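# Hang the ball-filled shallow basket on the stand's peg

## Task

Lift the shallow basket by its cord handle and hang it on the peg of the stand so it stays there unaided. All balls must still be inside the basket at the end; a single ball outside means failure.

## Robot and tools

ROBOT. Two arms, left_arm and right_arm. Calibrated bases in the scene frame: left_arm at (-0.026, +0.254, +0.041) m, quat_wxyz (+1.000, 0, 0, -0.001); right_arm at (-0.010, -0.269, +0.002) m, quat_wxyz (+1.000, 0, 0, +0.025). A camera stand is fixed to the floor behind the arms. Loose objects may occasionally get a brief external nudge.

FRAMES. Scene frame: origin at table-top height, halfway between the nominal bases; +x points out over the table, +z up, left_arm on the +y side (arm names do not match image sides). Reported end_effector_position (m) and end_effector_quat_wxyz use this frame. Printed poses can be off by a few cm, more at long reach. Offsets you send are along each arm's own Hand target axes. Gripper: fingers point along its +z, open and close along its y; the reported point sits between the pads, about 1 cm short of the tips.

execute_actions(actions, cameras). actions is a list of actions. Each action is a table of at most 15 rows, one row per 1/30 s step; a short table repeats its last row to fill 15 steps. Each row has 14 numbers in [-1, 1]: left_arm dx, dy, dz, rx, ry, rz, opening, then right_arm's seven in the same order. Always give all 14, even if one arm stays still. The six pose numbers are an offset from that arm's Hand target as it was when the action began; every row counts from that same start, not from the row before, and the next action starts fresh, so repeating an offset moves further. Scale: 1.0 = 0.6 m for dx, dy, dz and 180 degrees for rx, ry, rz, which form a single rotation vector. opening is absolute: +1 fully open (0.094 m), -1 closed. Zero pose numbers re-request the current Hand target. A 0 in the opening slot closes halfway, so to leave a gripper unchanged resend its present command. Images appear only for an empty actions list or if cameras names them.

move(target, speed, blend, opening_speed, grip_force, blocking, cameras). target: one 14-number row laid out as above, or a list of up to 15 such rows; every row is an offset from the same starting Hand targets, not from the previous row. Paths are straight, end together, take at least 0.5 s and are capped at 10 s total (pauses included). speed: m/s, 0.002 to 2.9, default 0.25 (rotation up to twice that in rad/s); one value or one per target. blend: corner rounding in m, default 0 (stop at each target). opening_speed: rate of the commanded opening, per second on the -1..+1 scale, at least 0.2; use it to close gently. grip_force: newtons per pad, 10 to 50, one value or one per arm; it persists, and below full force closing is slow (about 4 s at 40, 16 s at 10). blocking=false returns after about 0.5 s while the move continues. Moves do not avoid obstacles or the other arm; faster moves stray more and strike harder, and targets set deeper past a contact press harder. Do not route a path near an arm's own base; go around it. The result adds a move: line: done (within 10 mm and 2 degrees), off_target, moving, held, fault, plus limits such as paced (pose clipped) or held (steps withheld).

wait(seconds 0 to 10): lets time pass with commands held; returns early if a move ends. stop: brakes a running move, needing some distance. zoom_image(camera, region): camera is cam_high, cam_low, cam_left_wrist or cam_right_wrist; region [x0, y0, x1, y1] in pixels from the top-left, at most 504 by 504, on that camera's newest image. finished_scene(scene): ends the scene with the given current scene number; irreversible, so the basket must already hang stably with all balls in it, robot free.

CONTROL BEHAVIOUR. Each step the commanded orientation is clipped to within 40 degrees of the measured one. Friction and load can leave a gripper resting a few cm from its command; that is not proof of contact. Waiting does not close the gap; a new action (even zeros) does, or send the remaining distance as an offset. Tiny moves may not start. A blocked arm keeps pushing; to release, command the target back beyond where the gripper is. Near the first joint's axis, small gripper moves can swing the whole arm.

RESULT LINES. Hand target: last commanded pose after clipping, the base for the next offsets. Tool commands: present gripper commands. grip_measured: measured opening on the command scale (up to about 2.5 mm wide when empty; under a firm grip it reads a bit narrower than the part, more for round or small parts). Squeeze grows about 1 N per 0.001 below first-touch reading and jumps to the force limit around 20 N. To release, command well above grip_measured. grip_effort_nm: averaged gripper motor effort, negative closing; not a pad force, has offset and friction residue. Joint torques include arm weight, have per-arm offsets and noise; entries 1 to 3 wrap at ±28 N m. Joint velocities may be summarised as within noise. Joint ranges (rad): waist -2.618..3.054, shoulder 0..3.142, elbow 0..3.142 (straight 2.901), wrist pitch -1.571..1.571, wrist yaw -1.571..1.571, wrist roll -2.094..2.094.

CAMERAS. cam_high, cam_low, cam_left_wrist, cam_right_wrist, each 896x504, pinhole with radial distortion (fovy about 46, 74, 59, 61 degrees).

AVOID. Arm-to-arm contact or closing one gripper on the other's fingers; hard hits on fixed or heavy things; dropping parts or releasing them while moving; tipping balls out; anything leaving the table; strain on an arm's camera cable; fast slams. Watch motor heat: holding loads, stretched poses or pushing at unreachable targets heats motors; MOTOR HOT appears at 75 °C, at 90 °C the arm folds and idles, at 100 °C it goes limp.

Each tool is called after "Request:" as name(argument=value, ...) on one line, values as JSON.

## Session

Request:
execute_actions(actions=[])

Request:
zoom_image(camera="cam_high", region=[440, 240, 640, 400])

Scene clock: 0.00 s.
left_arm: end_effector_position=(+0.3758, +0.2939, +0.1487) grip_measured=+1.000 grip_effort_nm=n/a end_effector_quat_wxyz=(+0.599, -0.092, +0.791, +0.085) | right_arm: end_effector_position=(+0.3854, -0.2773, +0.1237) grip_measured=+1.000 grip_effort_nm=n/a end_effector_quat_wxyz=(+0.620, +0.036, +0.783, -0.031)
Joint positions: left_arm=[-0.019 1.577 0.374 0.922 -0.268 -0.05 0.094] | right_arm=[-0.014 1.502 0.33 0.939 0.129 0.027 0.094]
Joint velocities: within noise
Joint torques (N m): no reading
Motor temperatures (°C): left_arm=[23 29 39 28 26 26 28] | right_arm=[24 26 30 28 23 24 25]
Heat: left arm: 39 °C; right arm: 30 °C.
Hand target: left_arm +0.3752, +0.2943, +0.1464; +0.594, -0.092, +0.794, +0.087 | right_arm +0.3853, -0.2774, +0.1225; +0.617, +0.036, +0.785, -0.032
Tool commands: left_gripper/opening=+1.0 right_gripper/opening=+1.0

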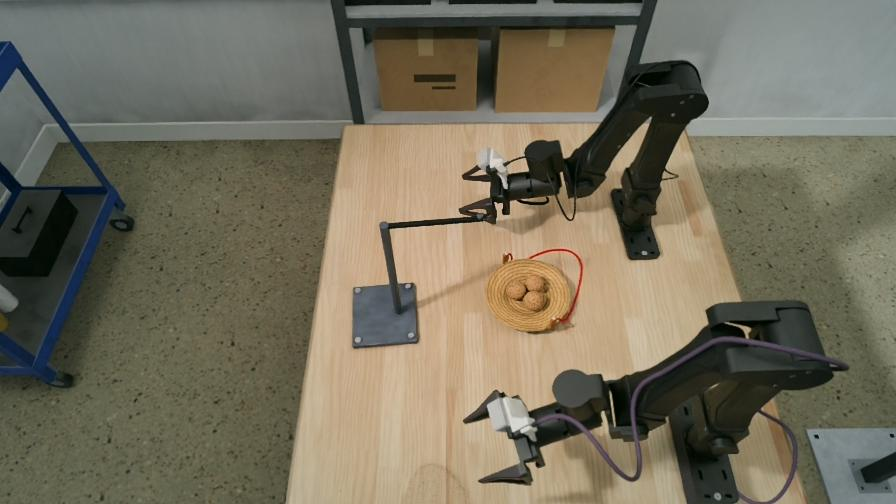

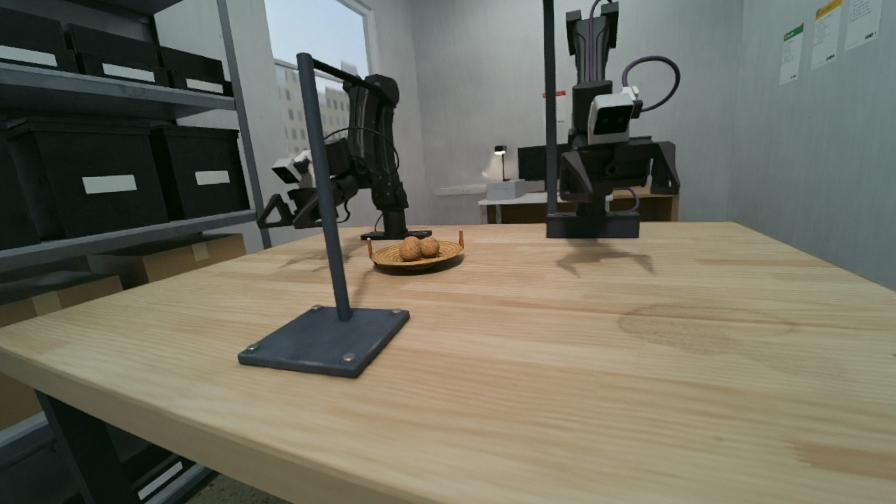

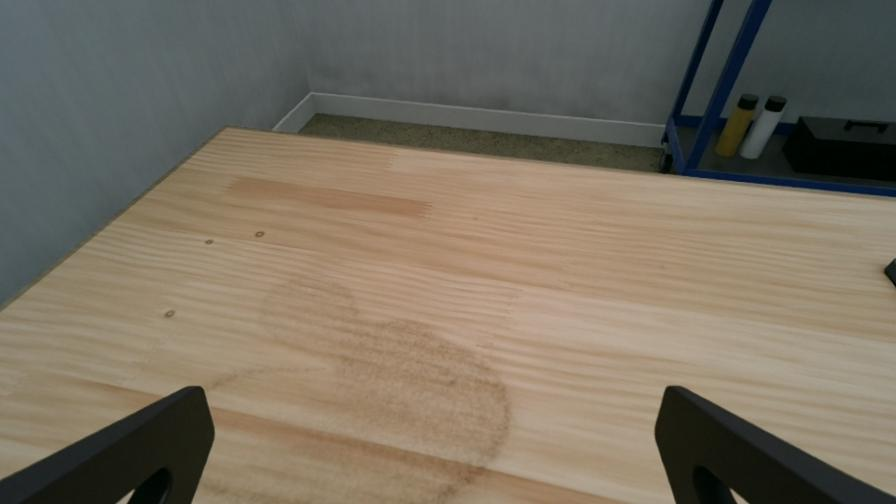

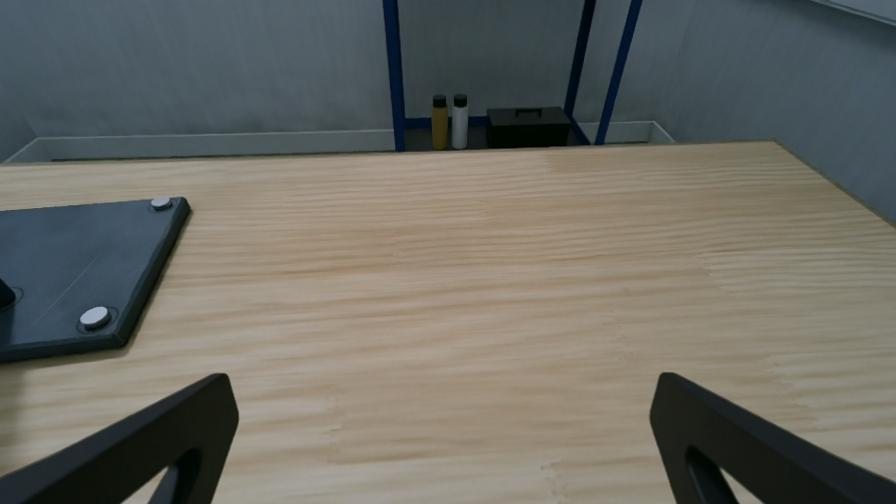

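Scaled by 2.520 from the camera's 896x504 image, which has a finer 1280x720 frame.

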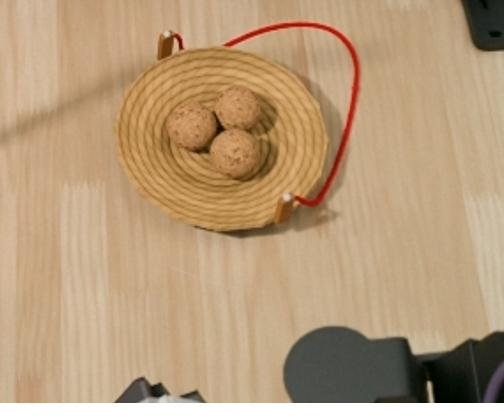

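Request:
move(target=[0.1628,-0.5808,-0.524,0.3782,0.2269,0.3438,0.0,0.011,-0.2817,-0.038,0.135,0.001,0.0326,1], speed=0.25, cameras=["cam_high","cam_left_wrist"])

Request:
zoom_image(camera="cam_high", region=[460, 200, 660, 360])

Scene clock: 64.33 s.
left_arm: end_effector_position=(+0.1450, -0.1223, +0.1355) grip_measured=+0.003 grip_effort_nm=-0.17 end_effector_quat_wxyz=(+0.152, +0.593, +0.783, -0.108) | right_arm: end_effector_position=(+0.3433, -0.4390, +0.1254) grip_measured=+1.000 grip_effort_nm=0.02 end_effector_quat_wxyz=(+0.601, +0.201, +0.756, -0.162)
Joint positions: left_arm=[-1.122 1.778 1.343 -0.763 0.052 0.162 0.047] | right_arm=[-0.441 1.483 0.316 0.939 0.129 0.027 0.094]
Joint torques (N m): left_arm=[-0.16 -7.24 9.62 0.73 0.15 0.06] | right_arm=[-0.46 -3.86 7.19 1.57 0.04 -0.01]
Motor temperatures (°C): left_arm=[23 30 40 34 26 26 28] | right_arm=[24 28 31 34 23 24 25]
Heat: left arm: 40 °C; right arm: 34 °C.
Hand target: left_arm +0.1435, -0.1250, +0.1301; +0.138, +0.599, +0.781, -0.105 | right_arm +0.3456, -0.4433, +0.1225; +0.595, +0.205, +0.759, -0.165
Off the commanded pose: left_arm 0.006 m, 2 deg | right_arm 0.006 m, 1 deg.
move: done
Images, in order (width x height): cam_high 896x504, cam_left_wrist 896x504.

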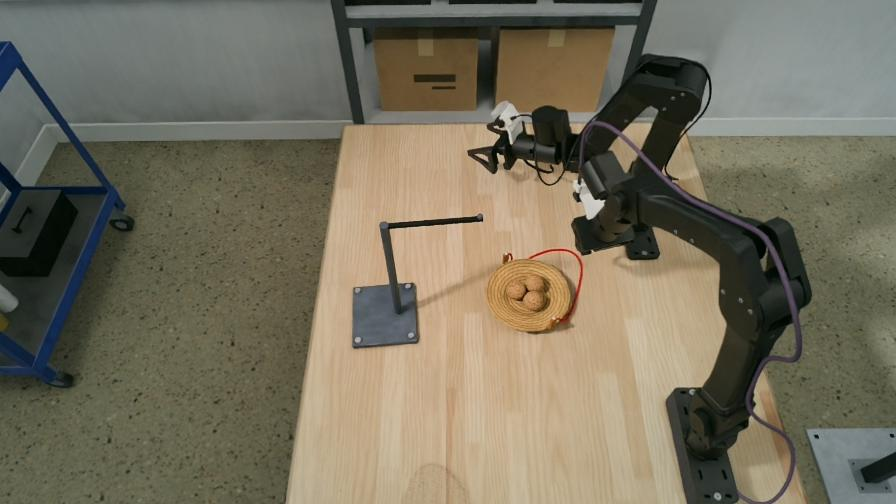

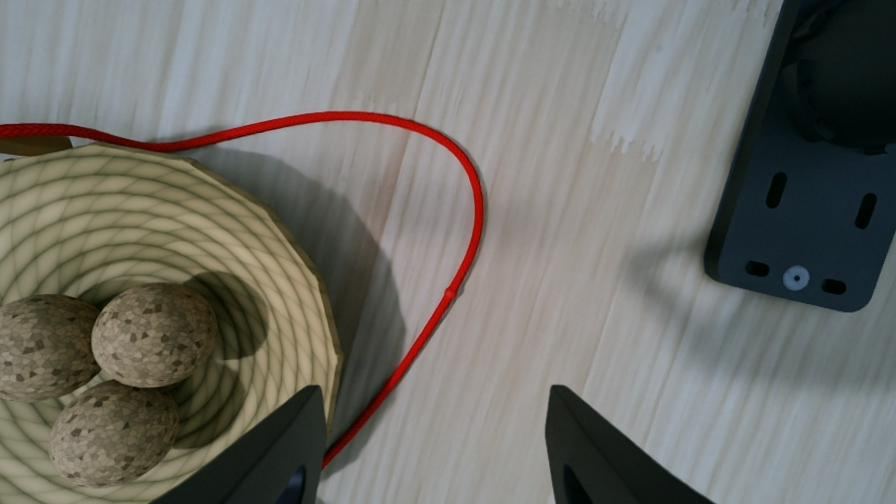

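Scaled by 2.520 from the camera's 896x504 image, which has a finer 1280x720 frame.

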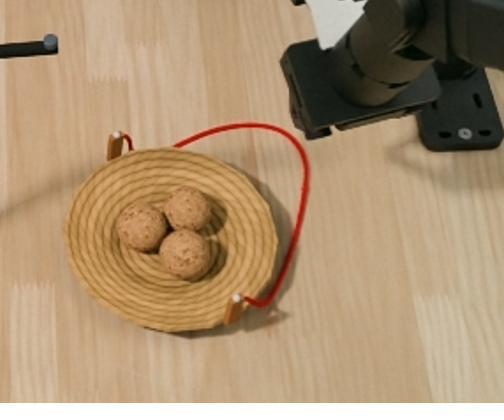

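Request:
move(target=[0.048,-0.02,0.1717,0,0,0,0.0,0,0,0,0,0,0,1], speed=0.15, cameras=["cam_left_wrist"])

Scene clock: 91.73 s.
left_arm: end_effector_position=(+0.1371, -0.1385, +0.0369) grip_measured=+0.003 grip_effort_nm=-0.17 end_effector_quat_wxyz=(+0.147, +0.599, +0.779, -0.111) | right_arm: end_effector_position=(+0.3433, -0.4390, +0.1254) grip_measured=+1.000 grip_effort_nm=0.02 end_effector_quat_wxyz=(+0.601, +0.201, +0.756, -0.162)
Joint positions: left_arm=[-1.155 1.96 1.164 -0.407 0.052 0.144 0.047] | right_arm=[-0.441 1.483 0.316 0.939 0.129 0.027 0.094]
Joint torques (N m): left_arm=[-0.42 -8.72 5.46 1.17 0.02 -0.06] | right_arm=[-0.46 -3.88 7.13 1.56 0.04 -0.02]
Heat: left arm: 43 °C; right arm: 34 °C.
Hand target: left_arm +0.1341, -0.1359, +0.0233; +0.138, +0.599, +0.782, -0.105 | right_arm +0.3456, -0.4433, +0.1225; +0.595, +0.205, +0.759, -0.165
Off the commanded pose: left_arm 0.014 m, 1 deg | right_arm 0.006 m, 1 deg.
move: off_target (left_arm)
Images, in order (width x height): cam_left_wrist 896x504.

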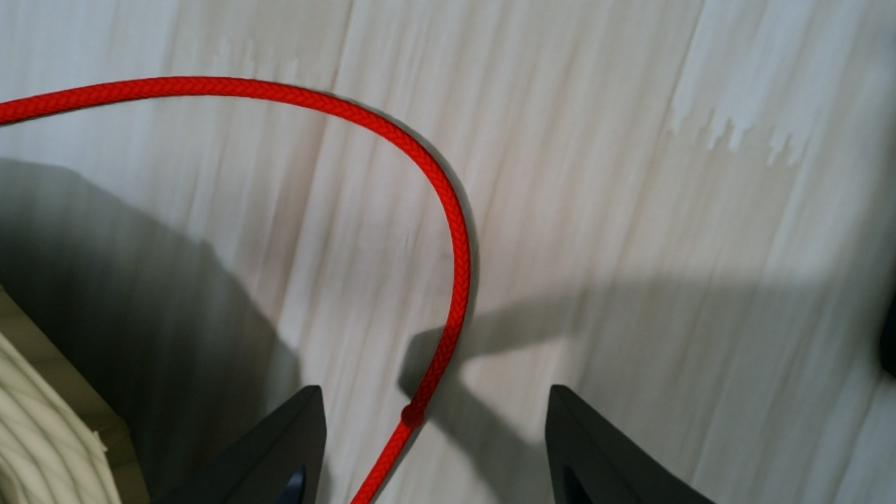

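Request:
move(target=[[0.0027,-0.0092,0.0397,0,0,0,0.0,0,0,0,0,0,0,1],[0.0027,-0.0092,0.0397,0,0,0,-0.6,0,0,0,0,0,0,1]], speed=0.06, opening_speed=0.7, cameras=["cam_left_wrist"])

Scene clock: 102.60 s.
left_arm: end_effector_position=(+0.1347, -0.1496, +0.0197) grip_measured=-0.597 grip_effort_nm=-0.16 end_effector_quat_wxyz=(+0.153, +0.598, +0.778, -0.115) | right_arm: end_effector_position=(+0.3433, -0.4390, +0.1254) grip_measured=+1.000 grip_effort_nm=0.02 end_effector_quat_wxyz=(+0.601, +0.201, +0.756, -0.162)
Joint positions: left_arm=[-1.173 2.019 1.164 -0.333 0.046 0.127 0.019] | right_arm=[-0.441 1.483 0.316 0.939 0.129 0.027 0.094]
Joint torques (N m): left_arm=[-0.4 -8.27 4.96 1.2 0.02 -0.07] | right_arm=[-0.44 -3.92 7.15 1.55 0.05 -0.01]
Heat: left arm: 41 °C; right arm: 35 °C.
Hand target: left_arm +0.1304, -0.1439, +0.0005; +0.138, +0.599, +0.781, -0.105 | right_arm +0.3456, -0.4433, +0.1225; +0.595, +0.205, +0.759, -0.165
Off the commanded pose: left_arm 0.021 m, 2 deg | right_arm 0.006 m, 1 deg.
move: off_target (left_arm); target 2's new opening was sent with left_arm's hand 0.021 m and 2 deg from that target
Images, in order (width x height): cam_left_wrist 896x504.

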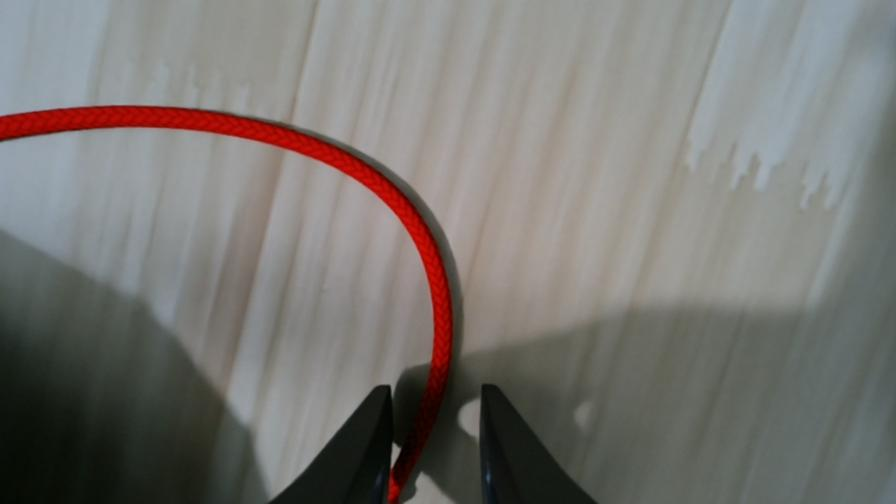

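Request:
move(target=[[0.0075,0.0,0.0105,0,0,0,-0.6,0,0,0,0,0,0,1],[0.0075,0.0,0.0105,0,0,0,-1,0,0,0,0,0,0,1]], speed=0.04, opening_speed=0.6, cameras=["cam_left_wrist"])

Scene clock: 115.83 s.
left_arm: end_effector_position=(+0.1382, -0.1530, +0.0187) grip_measured=-0.977 grip_effort_nm=-0.95 end_effector_quat_wxyz=(+0.167, +0.596, +0.776, -0.117) | right_arm: end_effector_position=(+0.3433, -0.4390, +0.1254) grip_measured=+1.000 grip_effort_nm=0.02 end_effector_quat_wxyz=(+0.601, +0.201, +0.756, -0.162)
Joint positions: left_arm=[-1.173 2.021 1.152 -0.293 0.035 0.127 0.001] | right_arm=[-0.441 1.483 0.316 0.939 0.129 0.027 0.094]
Joint torques (N m): left_arm=[-0.34 -7.64 4.38 1.12 0.13 -0.06] | right_arm=[-0.46 -3.93 7.17 1.56 0.05 -0.02]
Heat: left arm: 40 °C; right arm: 35 °C.
Hand target: left_arm +0.1299, -0.1419, -0.0069; +0.138, +0.599, +0.781, -0.105 | right_arm +0.3456, -0.4433, +0.1225; +0.595, +0.205, +0.759, -0.165
Off the commanded pose: left_arm 0.029 m, 4 deg | right_arm 0.006 m, 1 deg.
move: off_target (left_arm); target 2's new opening was sent with left_arm's hand 0.028 m and 3 deg from that target
Images, in order (width x height): cam_left_wrist 896x504.

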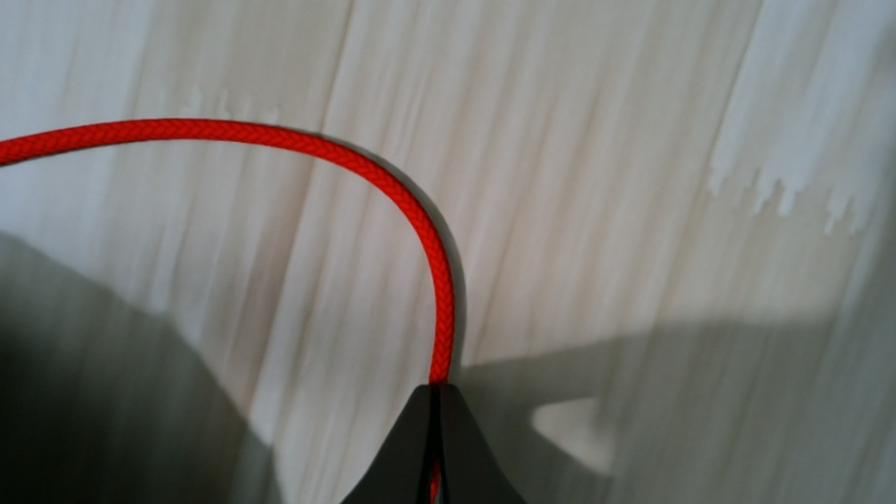

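Request:
move(target=[[0,0,0,0,0,0,-0.5,0,0,0,0,0,0,1],[-0.0175,0.0045,-0.0593,0,0,0,-0.5,0,0,0,0,0,0,1],[0,0.0042,-0.0105,0,0,0,-0.5,0,0,0,0,0,0,1]], speed=0.06, cameras=["cam_left_wrist"])

Scene clock: 137.40 s.
left_arm: end_effector_position=(+0.1342, -0.1471, +0.0193) grip_measured=-0.503 grip_effort_nm=0.12 end_effector_quat_wxyz=(+0.156, +0.598, +0.778, -0.113) | right_arm: end_effector_position=(+0.3433, -0.4390, +0.1254) grip_measured=+1.000 grip_effort_nm=0.02 end_effector_quat_wxyz=(+0.601, +0.201, +0.756, -0.162)
Joint positions: left_arm=[-1.175 2.009 1.147 -0.322 0.04 0.127 0.023] | right_arm=[-0.441 1.483 0.316 0.939 0.129 0.027 0.094]
Joint torques (N m): left_arm=[0.36 -8.05 4.67 1.18 0.11 0.01] | right_arm=[-0.46 -3.89 7.21 1.55 0.05 -0.02]
Heat: left arm: 40 °C; right arm: 35 °C.
Hand target: left_arm +0.1318, -0.1393, -0.0010; +0.138, +0.599, +0.781, -0.105 | right_arm +0.3456, -0.4433, +0.1225; +0.595, +0.205, +0.759, -0.165
Off the commanded pose: left_arm 0.022 m, 2 deg | right_arm 0.006 m, 1 deg.
move: off_target (left_arm)
Images, in order (width x height): cam_left_wrist 896x504.

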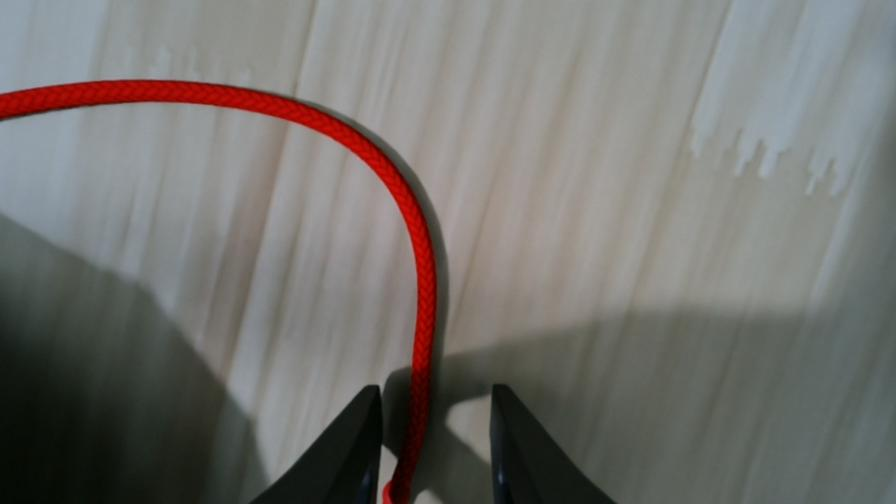

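Request:
move(target=[0,0,0,0,0,0,-1,0,0,0,0,0,0,1], speed=0.05, opening_speed=0.8, cameras=["cam_left_wrist"])

Scene clock: 143.27 s.
left_arm: end_effector_position=(+0.1342, -0.1472, +0.0194) grip_measured=-0.979 grip_effort_nm=-0.94 end_effector_quat_wxyz=(+0.156, +0.598, +0.778, -0.113) | right_arm: end_effector_position=(+0.3433, -0.4390, +0.1254) grip_measured=+1.000 grip_effort_nm=0.02 end_effector_quat_wxyz=(+0.601, +0.201, +0.756, -0.162)
Joint positions: left_arm=[-1.175 2.009 1.147 -0.322 0.04 0.127 0.001] | right_arm=[-0.441 1.483 0.316 0.939 0.129 0.027 0.094]
Joint torques (N m): left_arm=[0.36 -8.03 4.68 1.19 0.11 0.01] | right_arm=[-0.46 -3.88 7.17 1.55 0.04 -0.01]
Heat: left arm: 40 °C; right arm: 35 °C.
Hand target: left_arm +0.1318, -0.1392, -0.0010; +0.138, +0.599, +0.781, -0.105 | right_arm +0.3456, -0.4433, +0.1225; +0.595, +0.205, +0.759, -0.165
Off the commanded pose: left_arm 0.022 m, 2 deg | right_arm 0.006 m, 1 deg.
move: off_target (left_arm)
Images, in order (width x height): cam_left_wrist 896x504.

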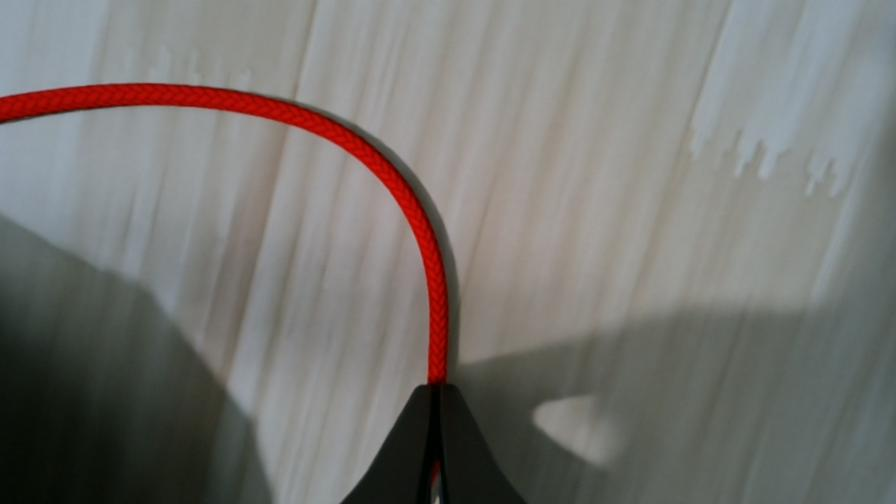

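Request:
move(target=[-0.0405,0.2682,-0.3417,0.014,-0.111,0.0242,-1,0,0,0,0,0,0,1], speed=0.13, cameras=["cam_high","cam_left_wrist"])

Scene clock: 160.57 s.
left_arm: end_effector_position=(+0.2765, -0.0500, +0.1833) grip_measured=-0.982 grip_effort_nm=-1.01 end_effector_quat_wxyz=(+0.251, +0.599, +0.730, -0.214) | right_arm: end_effector_position=(+0.3433, -0.4390, +0.1254) grip_measured=+1.000 grip_effort_nm=0.02 end_effector_quat_wxyz=(+0.601, +0.201, +0.756, -0.162)
Joint positions: left_arm=[-0.601 1.716 1.337 -0.683 0.458 0.651 0.001] | right_arm=[-0.441 1.483 0.316 0.939 0.129 0.027 0.094]
Joint torques (N m): left_arm=[0.1 -12.12 9.59 0.93 0.41 0.07] | right_arm=[-0.47 -3.88 7.2 1.55 0.04 -0.02]
Heat: left arm: 40 °C; right arm: 35 °C.
Hand target: left_arm +0.2747, -0.0516, +0.2001; +0.263, +0.604, +0.720, -0.219 | right_arm +0.3456, -0.4433, +0.1225; +0.595, +0.205, +0.759, -0.165
Off the commanded pose: left_arm 0.017 m, 2 deg | right_arm 0.006 m, 1 deg.
move: off_target (left_arm)
Images, in order (width x height): cam_high 896x504, cam_left_wrist 896x504.

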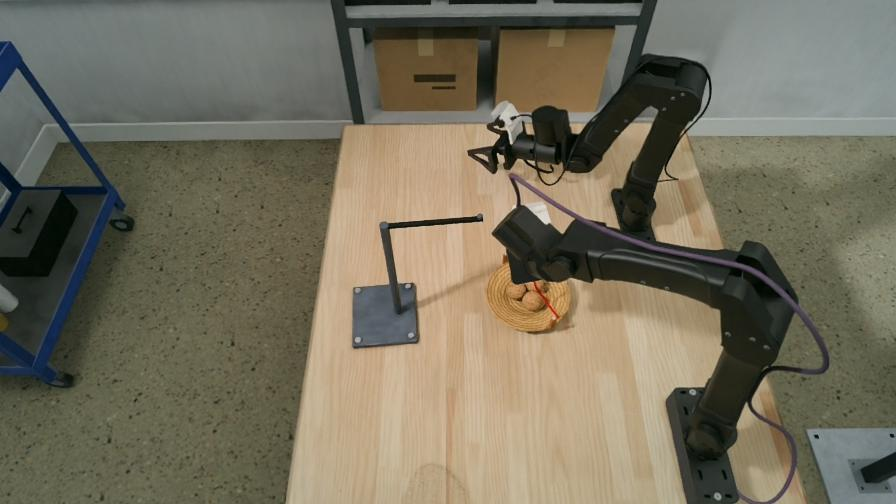

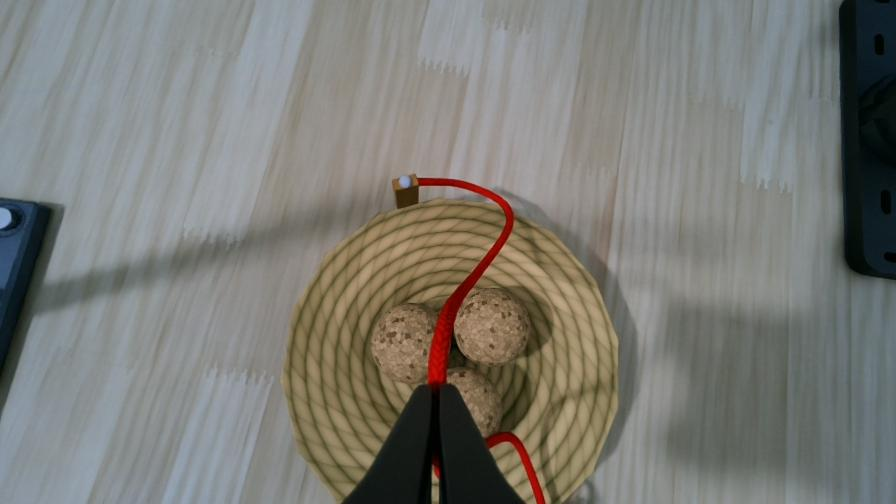

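Request:
move(target=[[-0.0825,-0.0008,-0.0872,-0.0426,-0.1108,-0.0359,-1,0,0,0,0,0,0,1],[-0.1308,-0.0008,-0.1447,-0.0426,-0.1108,-0.0359,-1,0,0,0,0,0,0,1]], speed=[0.1,0.03], cameras=["cam_low","cam_high","cam_left_wrist"])

Request:
zoom_image(camera="cam_low", region=[300, 50, 500, 300])

Request:
zoom_image(camera="cam_high", region=[440, 200, 600, 360])

Scene clock: 184.70 s.
left_arm: end_effector_position=(+0.2769, -0.0577, +0.2928) grip_measured=-0.982 grip_effort_nm=-1.00 end_effector_quat_wxyz=(+0.391, +0.498, +0.721, -0.282) | right_arm: end_effector_position=(+0.3433, -0.4390, +0.1254) grip_measured=+1.000 grip_effort_nm=0.02 end_effector_quat_wxyz=(+0.601, +0.201, +0.756, -0.162)
Joint positions: left_arm=[-0.589 1.477 1.279 -0.471 0.527 0.358 0.001] | right_arm=[-0.441 1.483 0.316 0.939 0.129 0.027 0.094]
Joint torques (N m): left_arm=[0.39 -10.55 10.93 1.57 0.34 -0.04] | right_arm=[-0.46 -3.89 7.19 1.55 0.05 -0.01]
Heat: left arm: 42 °C; right arm: 36 °C.
Hand target: left_arm +0.2748, -0.0560, +0.3170; +0.410, +0.497, +0.709, -0.287 | right_arm +0.3456, -0.4433, +0.1225; +0.595, +0.205, +0.759, -0.165
Off the commanded pose: left_arm 0.024 m, 3 deg | right_arm 0.006 m, 1 deg.
move: off_target (left_arm)
Images, in order (width x height): cam_high 896x504, cam_low 896x504, cam_left_wrist 896x504.

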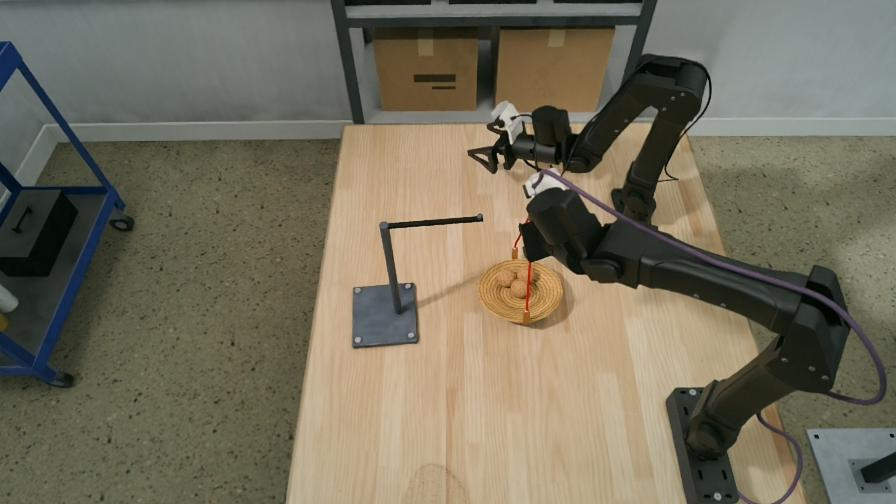

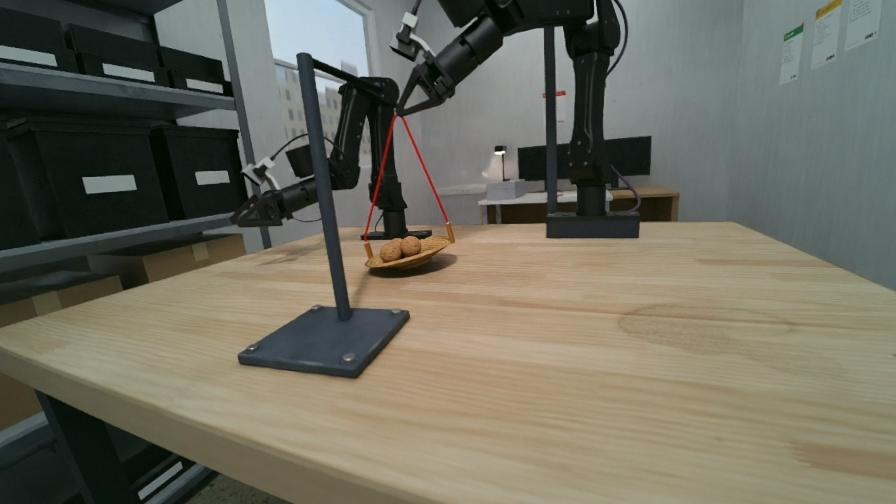

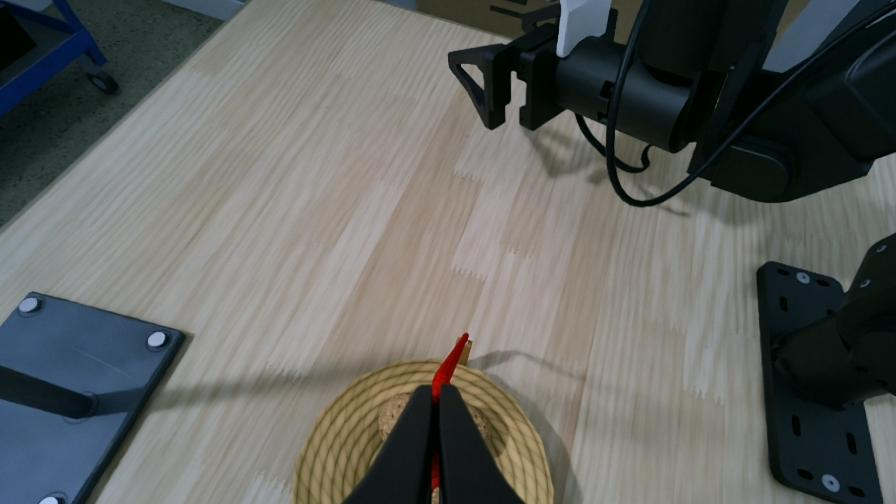

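Scaled by 2.016 from the camera's 896x504 image, which has a finer 1280x720 frame.

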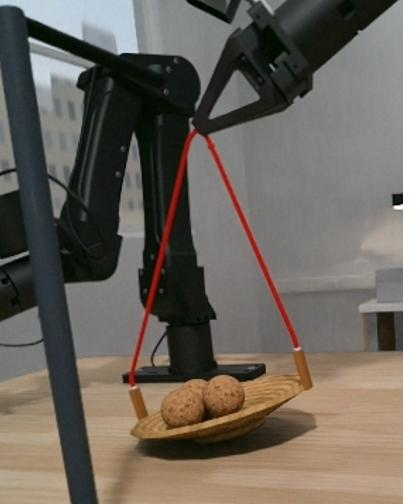

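Scaled by 3.150 from the camera's 896x504 image, which has a finer 1280x720 frame.

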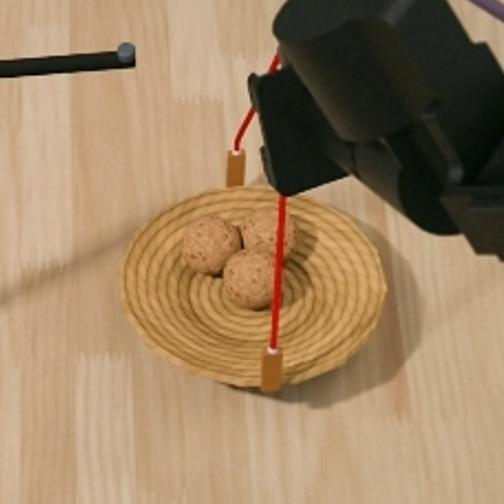

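Request:
move(target=[-0.0943,0.0152,-0.09,0,0,0,-1,0,0,0,0,0,0,1], speed=0.05, cameras=["cam_low","cam_high","cam_left_wrist"])

Request:
zoom_image(camera="cam_low", region=[280, 0, 480, 260])

Request:
zoom_image(camera="cam_high", region=[440, 180, 600, 340])

Scene clock: 214.37 s.
left_arm: end_effector_position=(+0.2741, -0.0324, +0.3846) grip_measured=-0.982 grip_effort_nm=-0.99 end_effector_quat_wxyz=(+0.404, +0.491, +0.719, -0.280) | right_arm: end_effector_position=(+0.3433, -0.4390, +0.1254) grip_measured=+1.000 grip_effort_nm=0.02 end_effector_quat_wxyz=(+0.601, +0.201, +0.756, -0.162)
Joint positions: left_arm=[-0.527 1.477 1.639 -0.822 0.565 0.387 0.001] | right_arm=[-0.441 1.483 0.316 0.939 0.129 0.027 0.094]
Joint torques (N m): left_arm=[0.54 -5.3 10.48 1.74 0.49 0.09] | right_arm=[-0.46 -3.85 7.19 1.56 0.05 -0.02]
Motor temperatures (°C): left_arm=[23 32 47 33 26 26 29] | right_arm=[24 27 33 36 23 24 25]
Heat: left arm: 47 °C; right arm: 36 °C.
Hand target: left_arm +0.2770, -0.0355, +0.3931; +0.410, +0.497, +0.709, -0.287 | right_arm +0.3456, -0.4433, +0.1225; +0.595, +0.205, +0.759, -0.165
Off the commanded pose: left_arm 0.009 m, 2 deg | right_arm 0.006 m, 1 deg.
move: done
Images, in order (width x height): cam_high 896x504, cam_low 896x504, cam_left_wrist 896x504.

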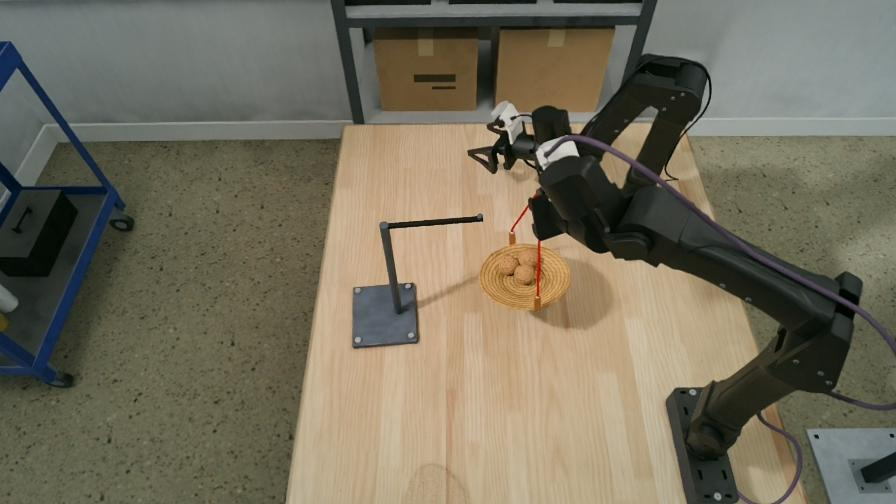

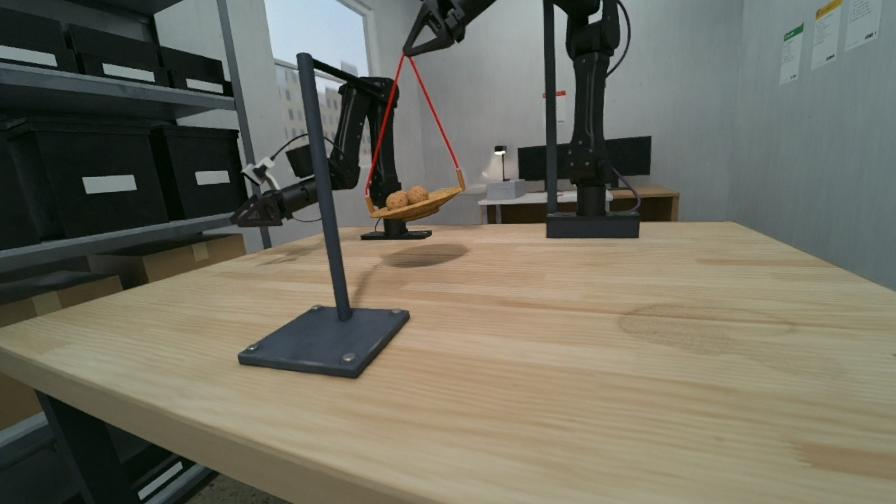

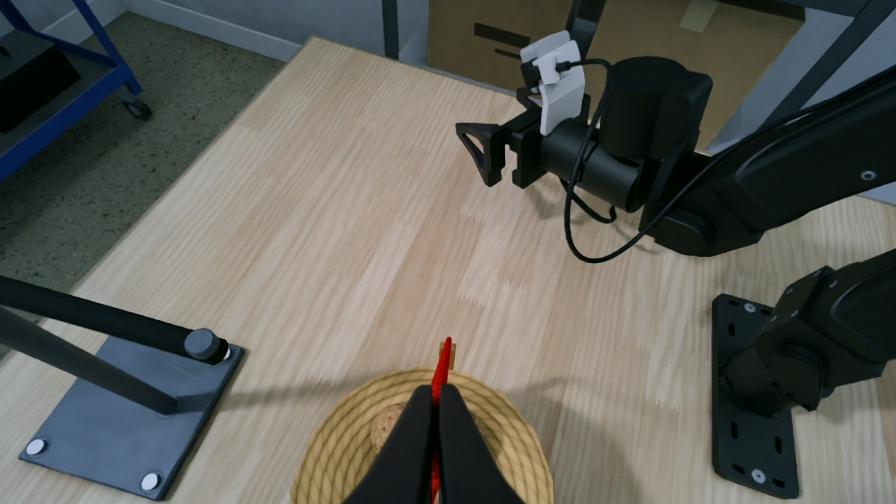

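Scaled by 1.938 from the camera's 896x504 image, which has a finer 1280x720 frame.

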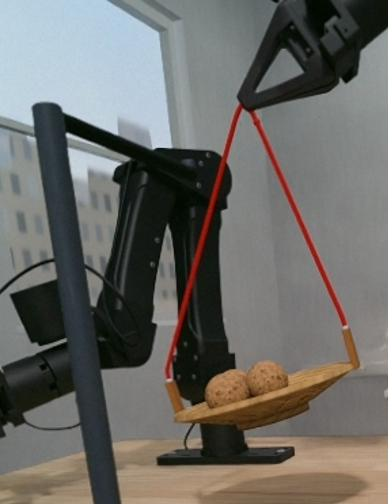

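Scaled by 3.150 from the camera's 896x504 image, which has a finer 1280x720 frame.

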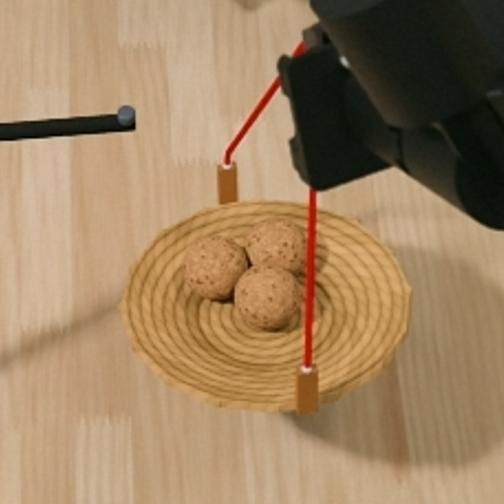

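Request:
move(target=[-0.033,0.2217,0.0572,0,0,0,-1,0,0,0,0,0,0,1], speed=0.035, cameras=["cam_low","cam_high","cam_left_wrist"])

Request:
zoom_image(camera="cam_low", region=[240, 0, 440, 260])

Scene clock: 245.87 s.
left_arm: end_effector_position=(+0.4120, -0.0246, +0.3924) grip_measured=-0.982 grip_effort_nm=-0.99 end_effector_quat_wxyz=(+0.409, +0.491, +0.718, -0.277) | right_arm: end_effector_position=(+0.3433, -0.4390, +0.1254) grip_measured=+1.000 grip_effort_nm=0.02 end_effector_quat_wxyz=(+0.601, +0.201, +0.756, -0.162)
Joint positions: left_arm=[-0.339 2.042 2.377 -1.071 0.704 0.535 0.001] | right_arm=[-0.441 1.483 0.316 0.939 0.129 0.027 0.094]
Joint torques (N m): left_arm=[0.5 -9.91 9.84 1.57 0.59 0.1] | right_arm=[-0.43 -3.89 7.16 1.55 0.05 -0.02]
Heat: left arm: 48 °C; right arm: 36 °C.
Hand target: left_arm +0.4154, -0.0273, +0.3931; +0.410, +0.497, +0.709, -0.287 | right_arm +0.3456, -0.4433, +0.1225; +0.595, +0.205, +0.759, -0.165
Off the commanded pose: left_arm 0.005 m, 2 deg | right_arm 0.006 m, 1 deg.
move: done
Images, in order (width x height): cam_high 896x504, cam_low 896x504, cam_left_wrist 896x504.

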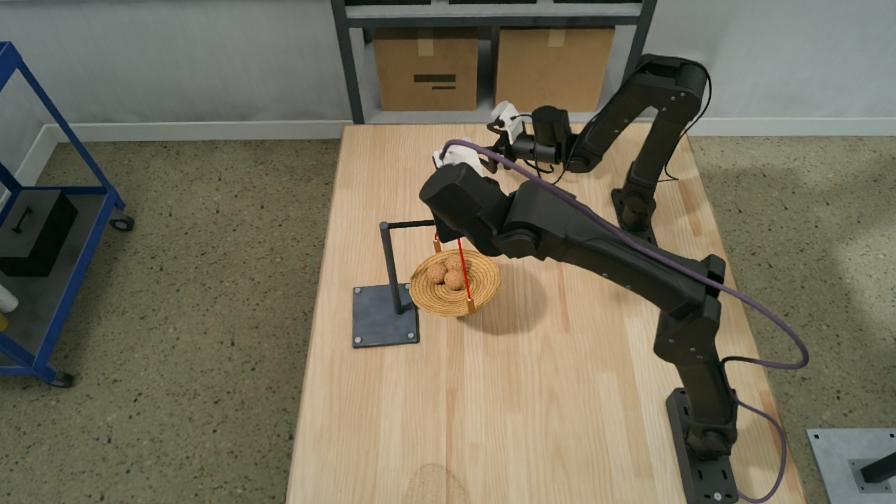

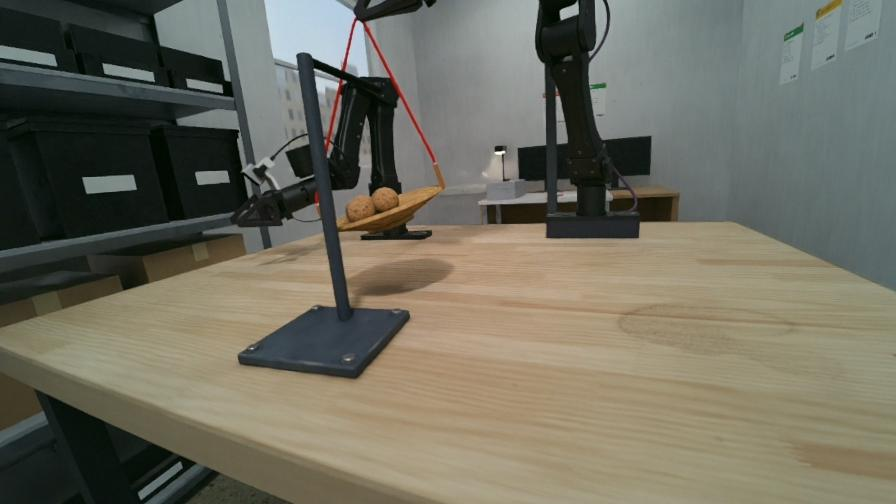

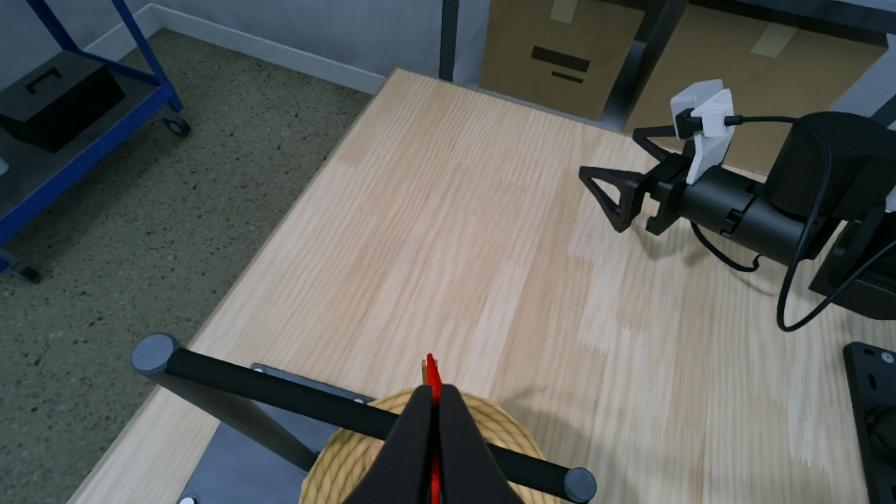

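Scaled by 1.938 from the camera's 896x504 image, which has a finer 1280x720 frame.

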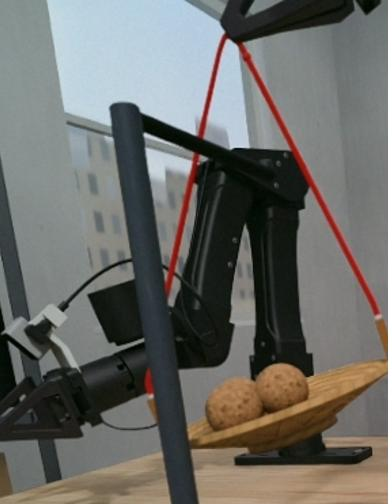

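Request:
move(target=[0.0942,0.0023,0.047,0,0,0,-1,0,0,0,0,0,0,1], speed=0.035, cameras=["cam_low","cam_high","cam_left_wrist"])

Request:
zoom_image(camera="cam_low", region=[240, 0, 440, 280])

Request:
zoom_image(camera="cam_left_wrist", region=[300, 280, 600, 480])

Scene clock: 285.10 s.
left_arm: end_effector_position=(+0.4198, -0.0274, +0.3224) grip_measured=-0.982 grip_effort_nm=-1.00 end_effector_quat_wxyz=(+0.400, +0.494, +0.715, -0.290) | right_arm: end_effector_position=(+0.3433, -0.4390, +0.1254) grip_measured=+1.000 grip_effort_nm=0.02 end_effector_quat_wxyz=(+0.601, +0.201, +0.756, -0.162)
Joint positions: left_arm=[-0.33 1.961 1.96 -0.763 0.737 0.55 0.001] | right_arm=[-0.441 1.483 0.316 0.939 0.129 0.027 0.094]
Joint torques (N m): left_arm=[0.53 -15.72 5.81 1.67 0.35 0.09] | right_arm=[-0.46 -3.88 7.2 1.56 0.04 -0.02]
Heat: left arm: 44 °C; right arm: 37 °C.
Hand target: left_arm +0.4155, -0.0232, +0.3301; +0.410, +0.497, +0.709, -0.287 | right_arm +0.3456, -0.4433, +0.1225; +0.595, +0.205, +0.759, -0.165
Off the commanded pose: left_arm 0.010 m, 1 deg | right_arm 0.006 m, 1 deg.
move: done
Images, in order (width x height): cam_high 896x504, cam_low 896x504, cam_left_wrist 896x504.

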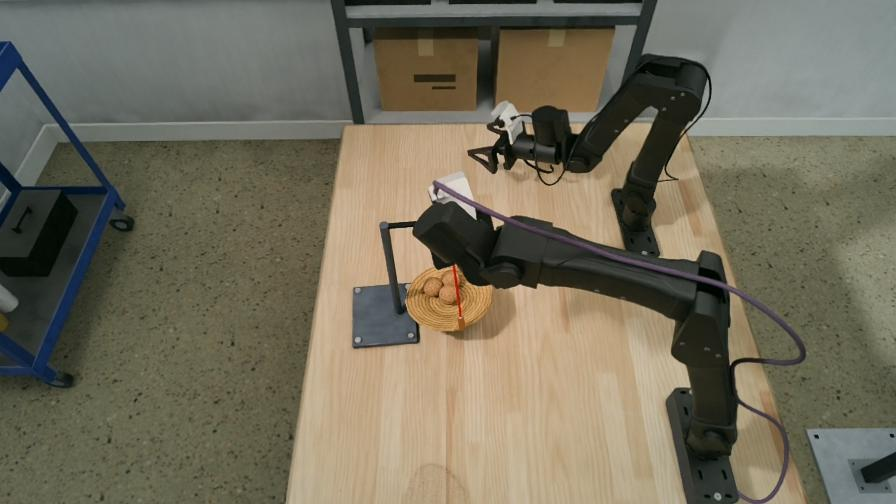

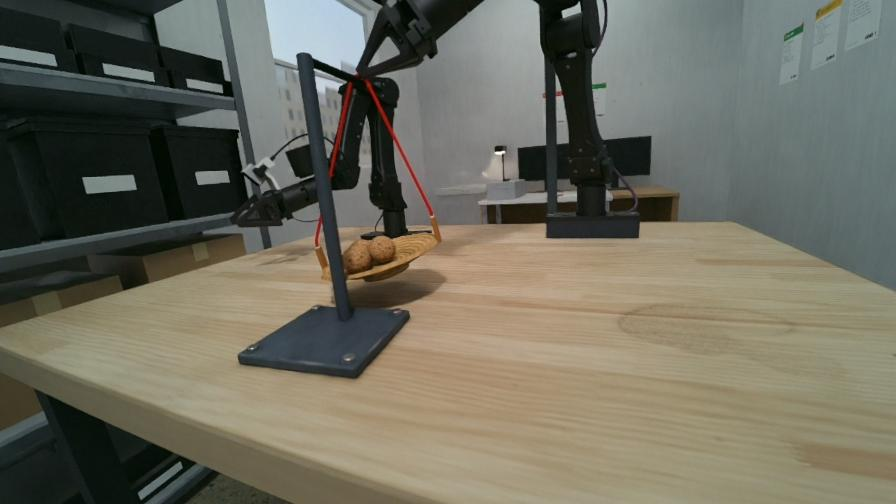

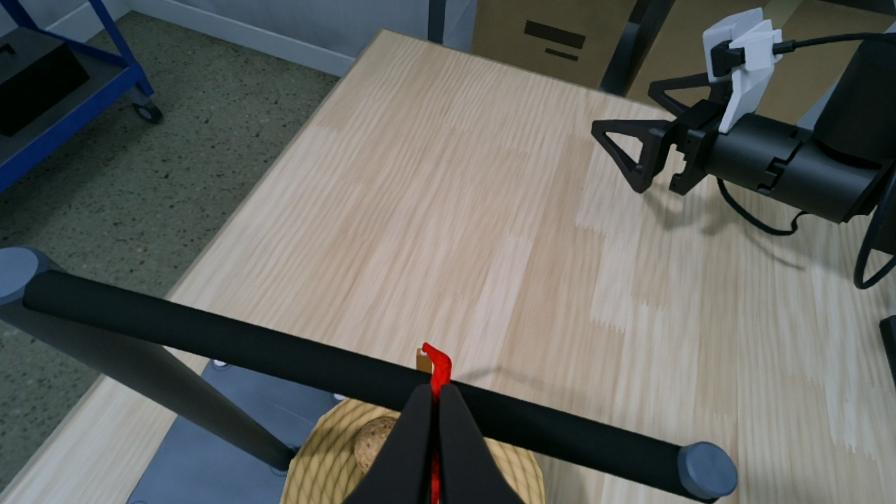

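Scaled by 1.800 from the camera's 896x504 image, which has a finer 1280x720 frame.

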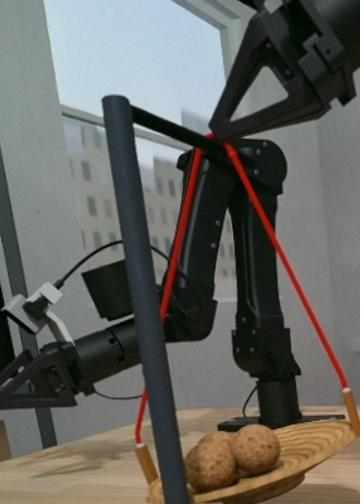

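Scaled by 1.680 from the camera's 896x504 image, which has a finer 1280x720 frame.

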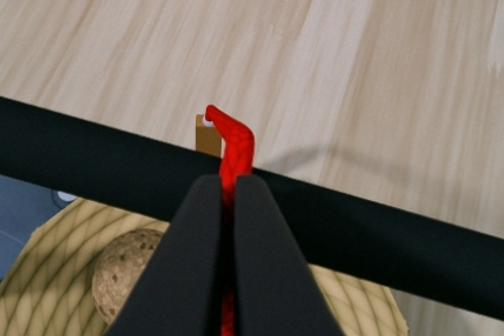

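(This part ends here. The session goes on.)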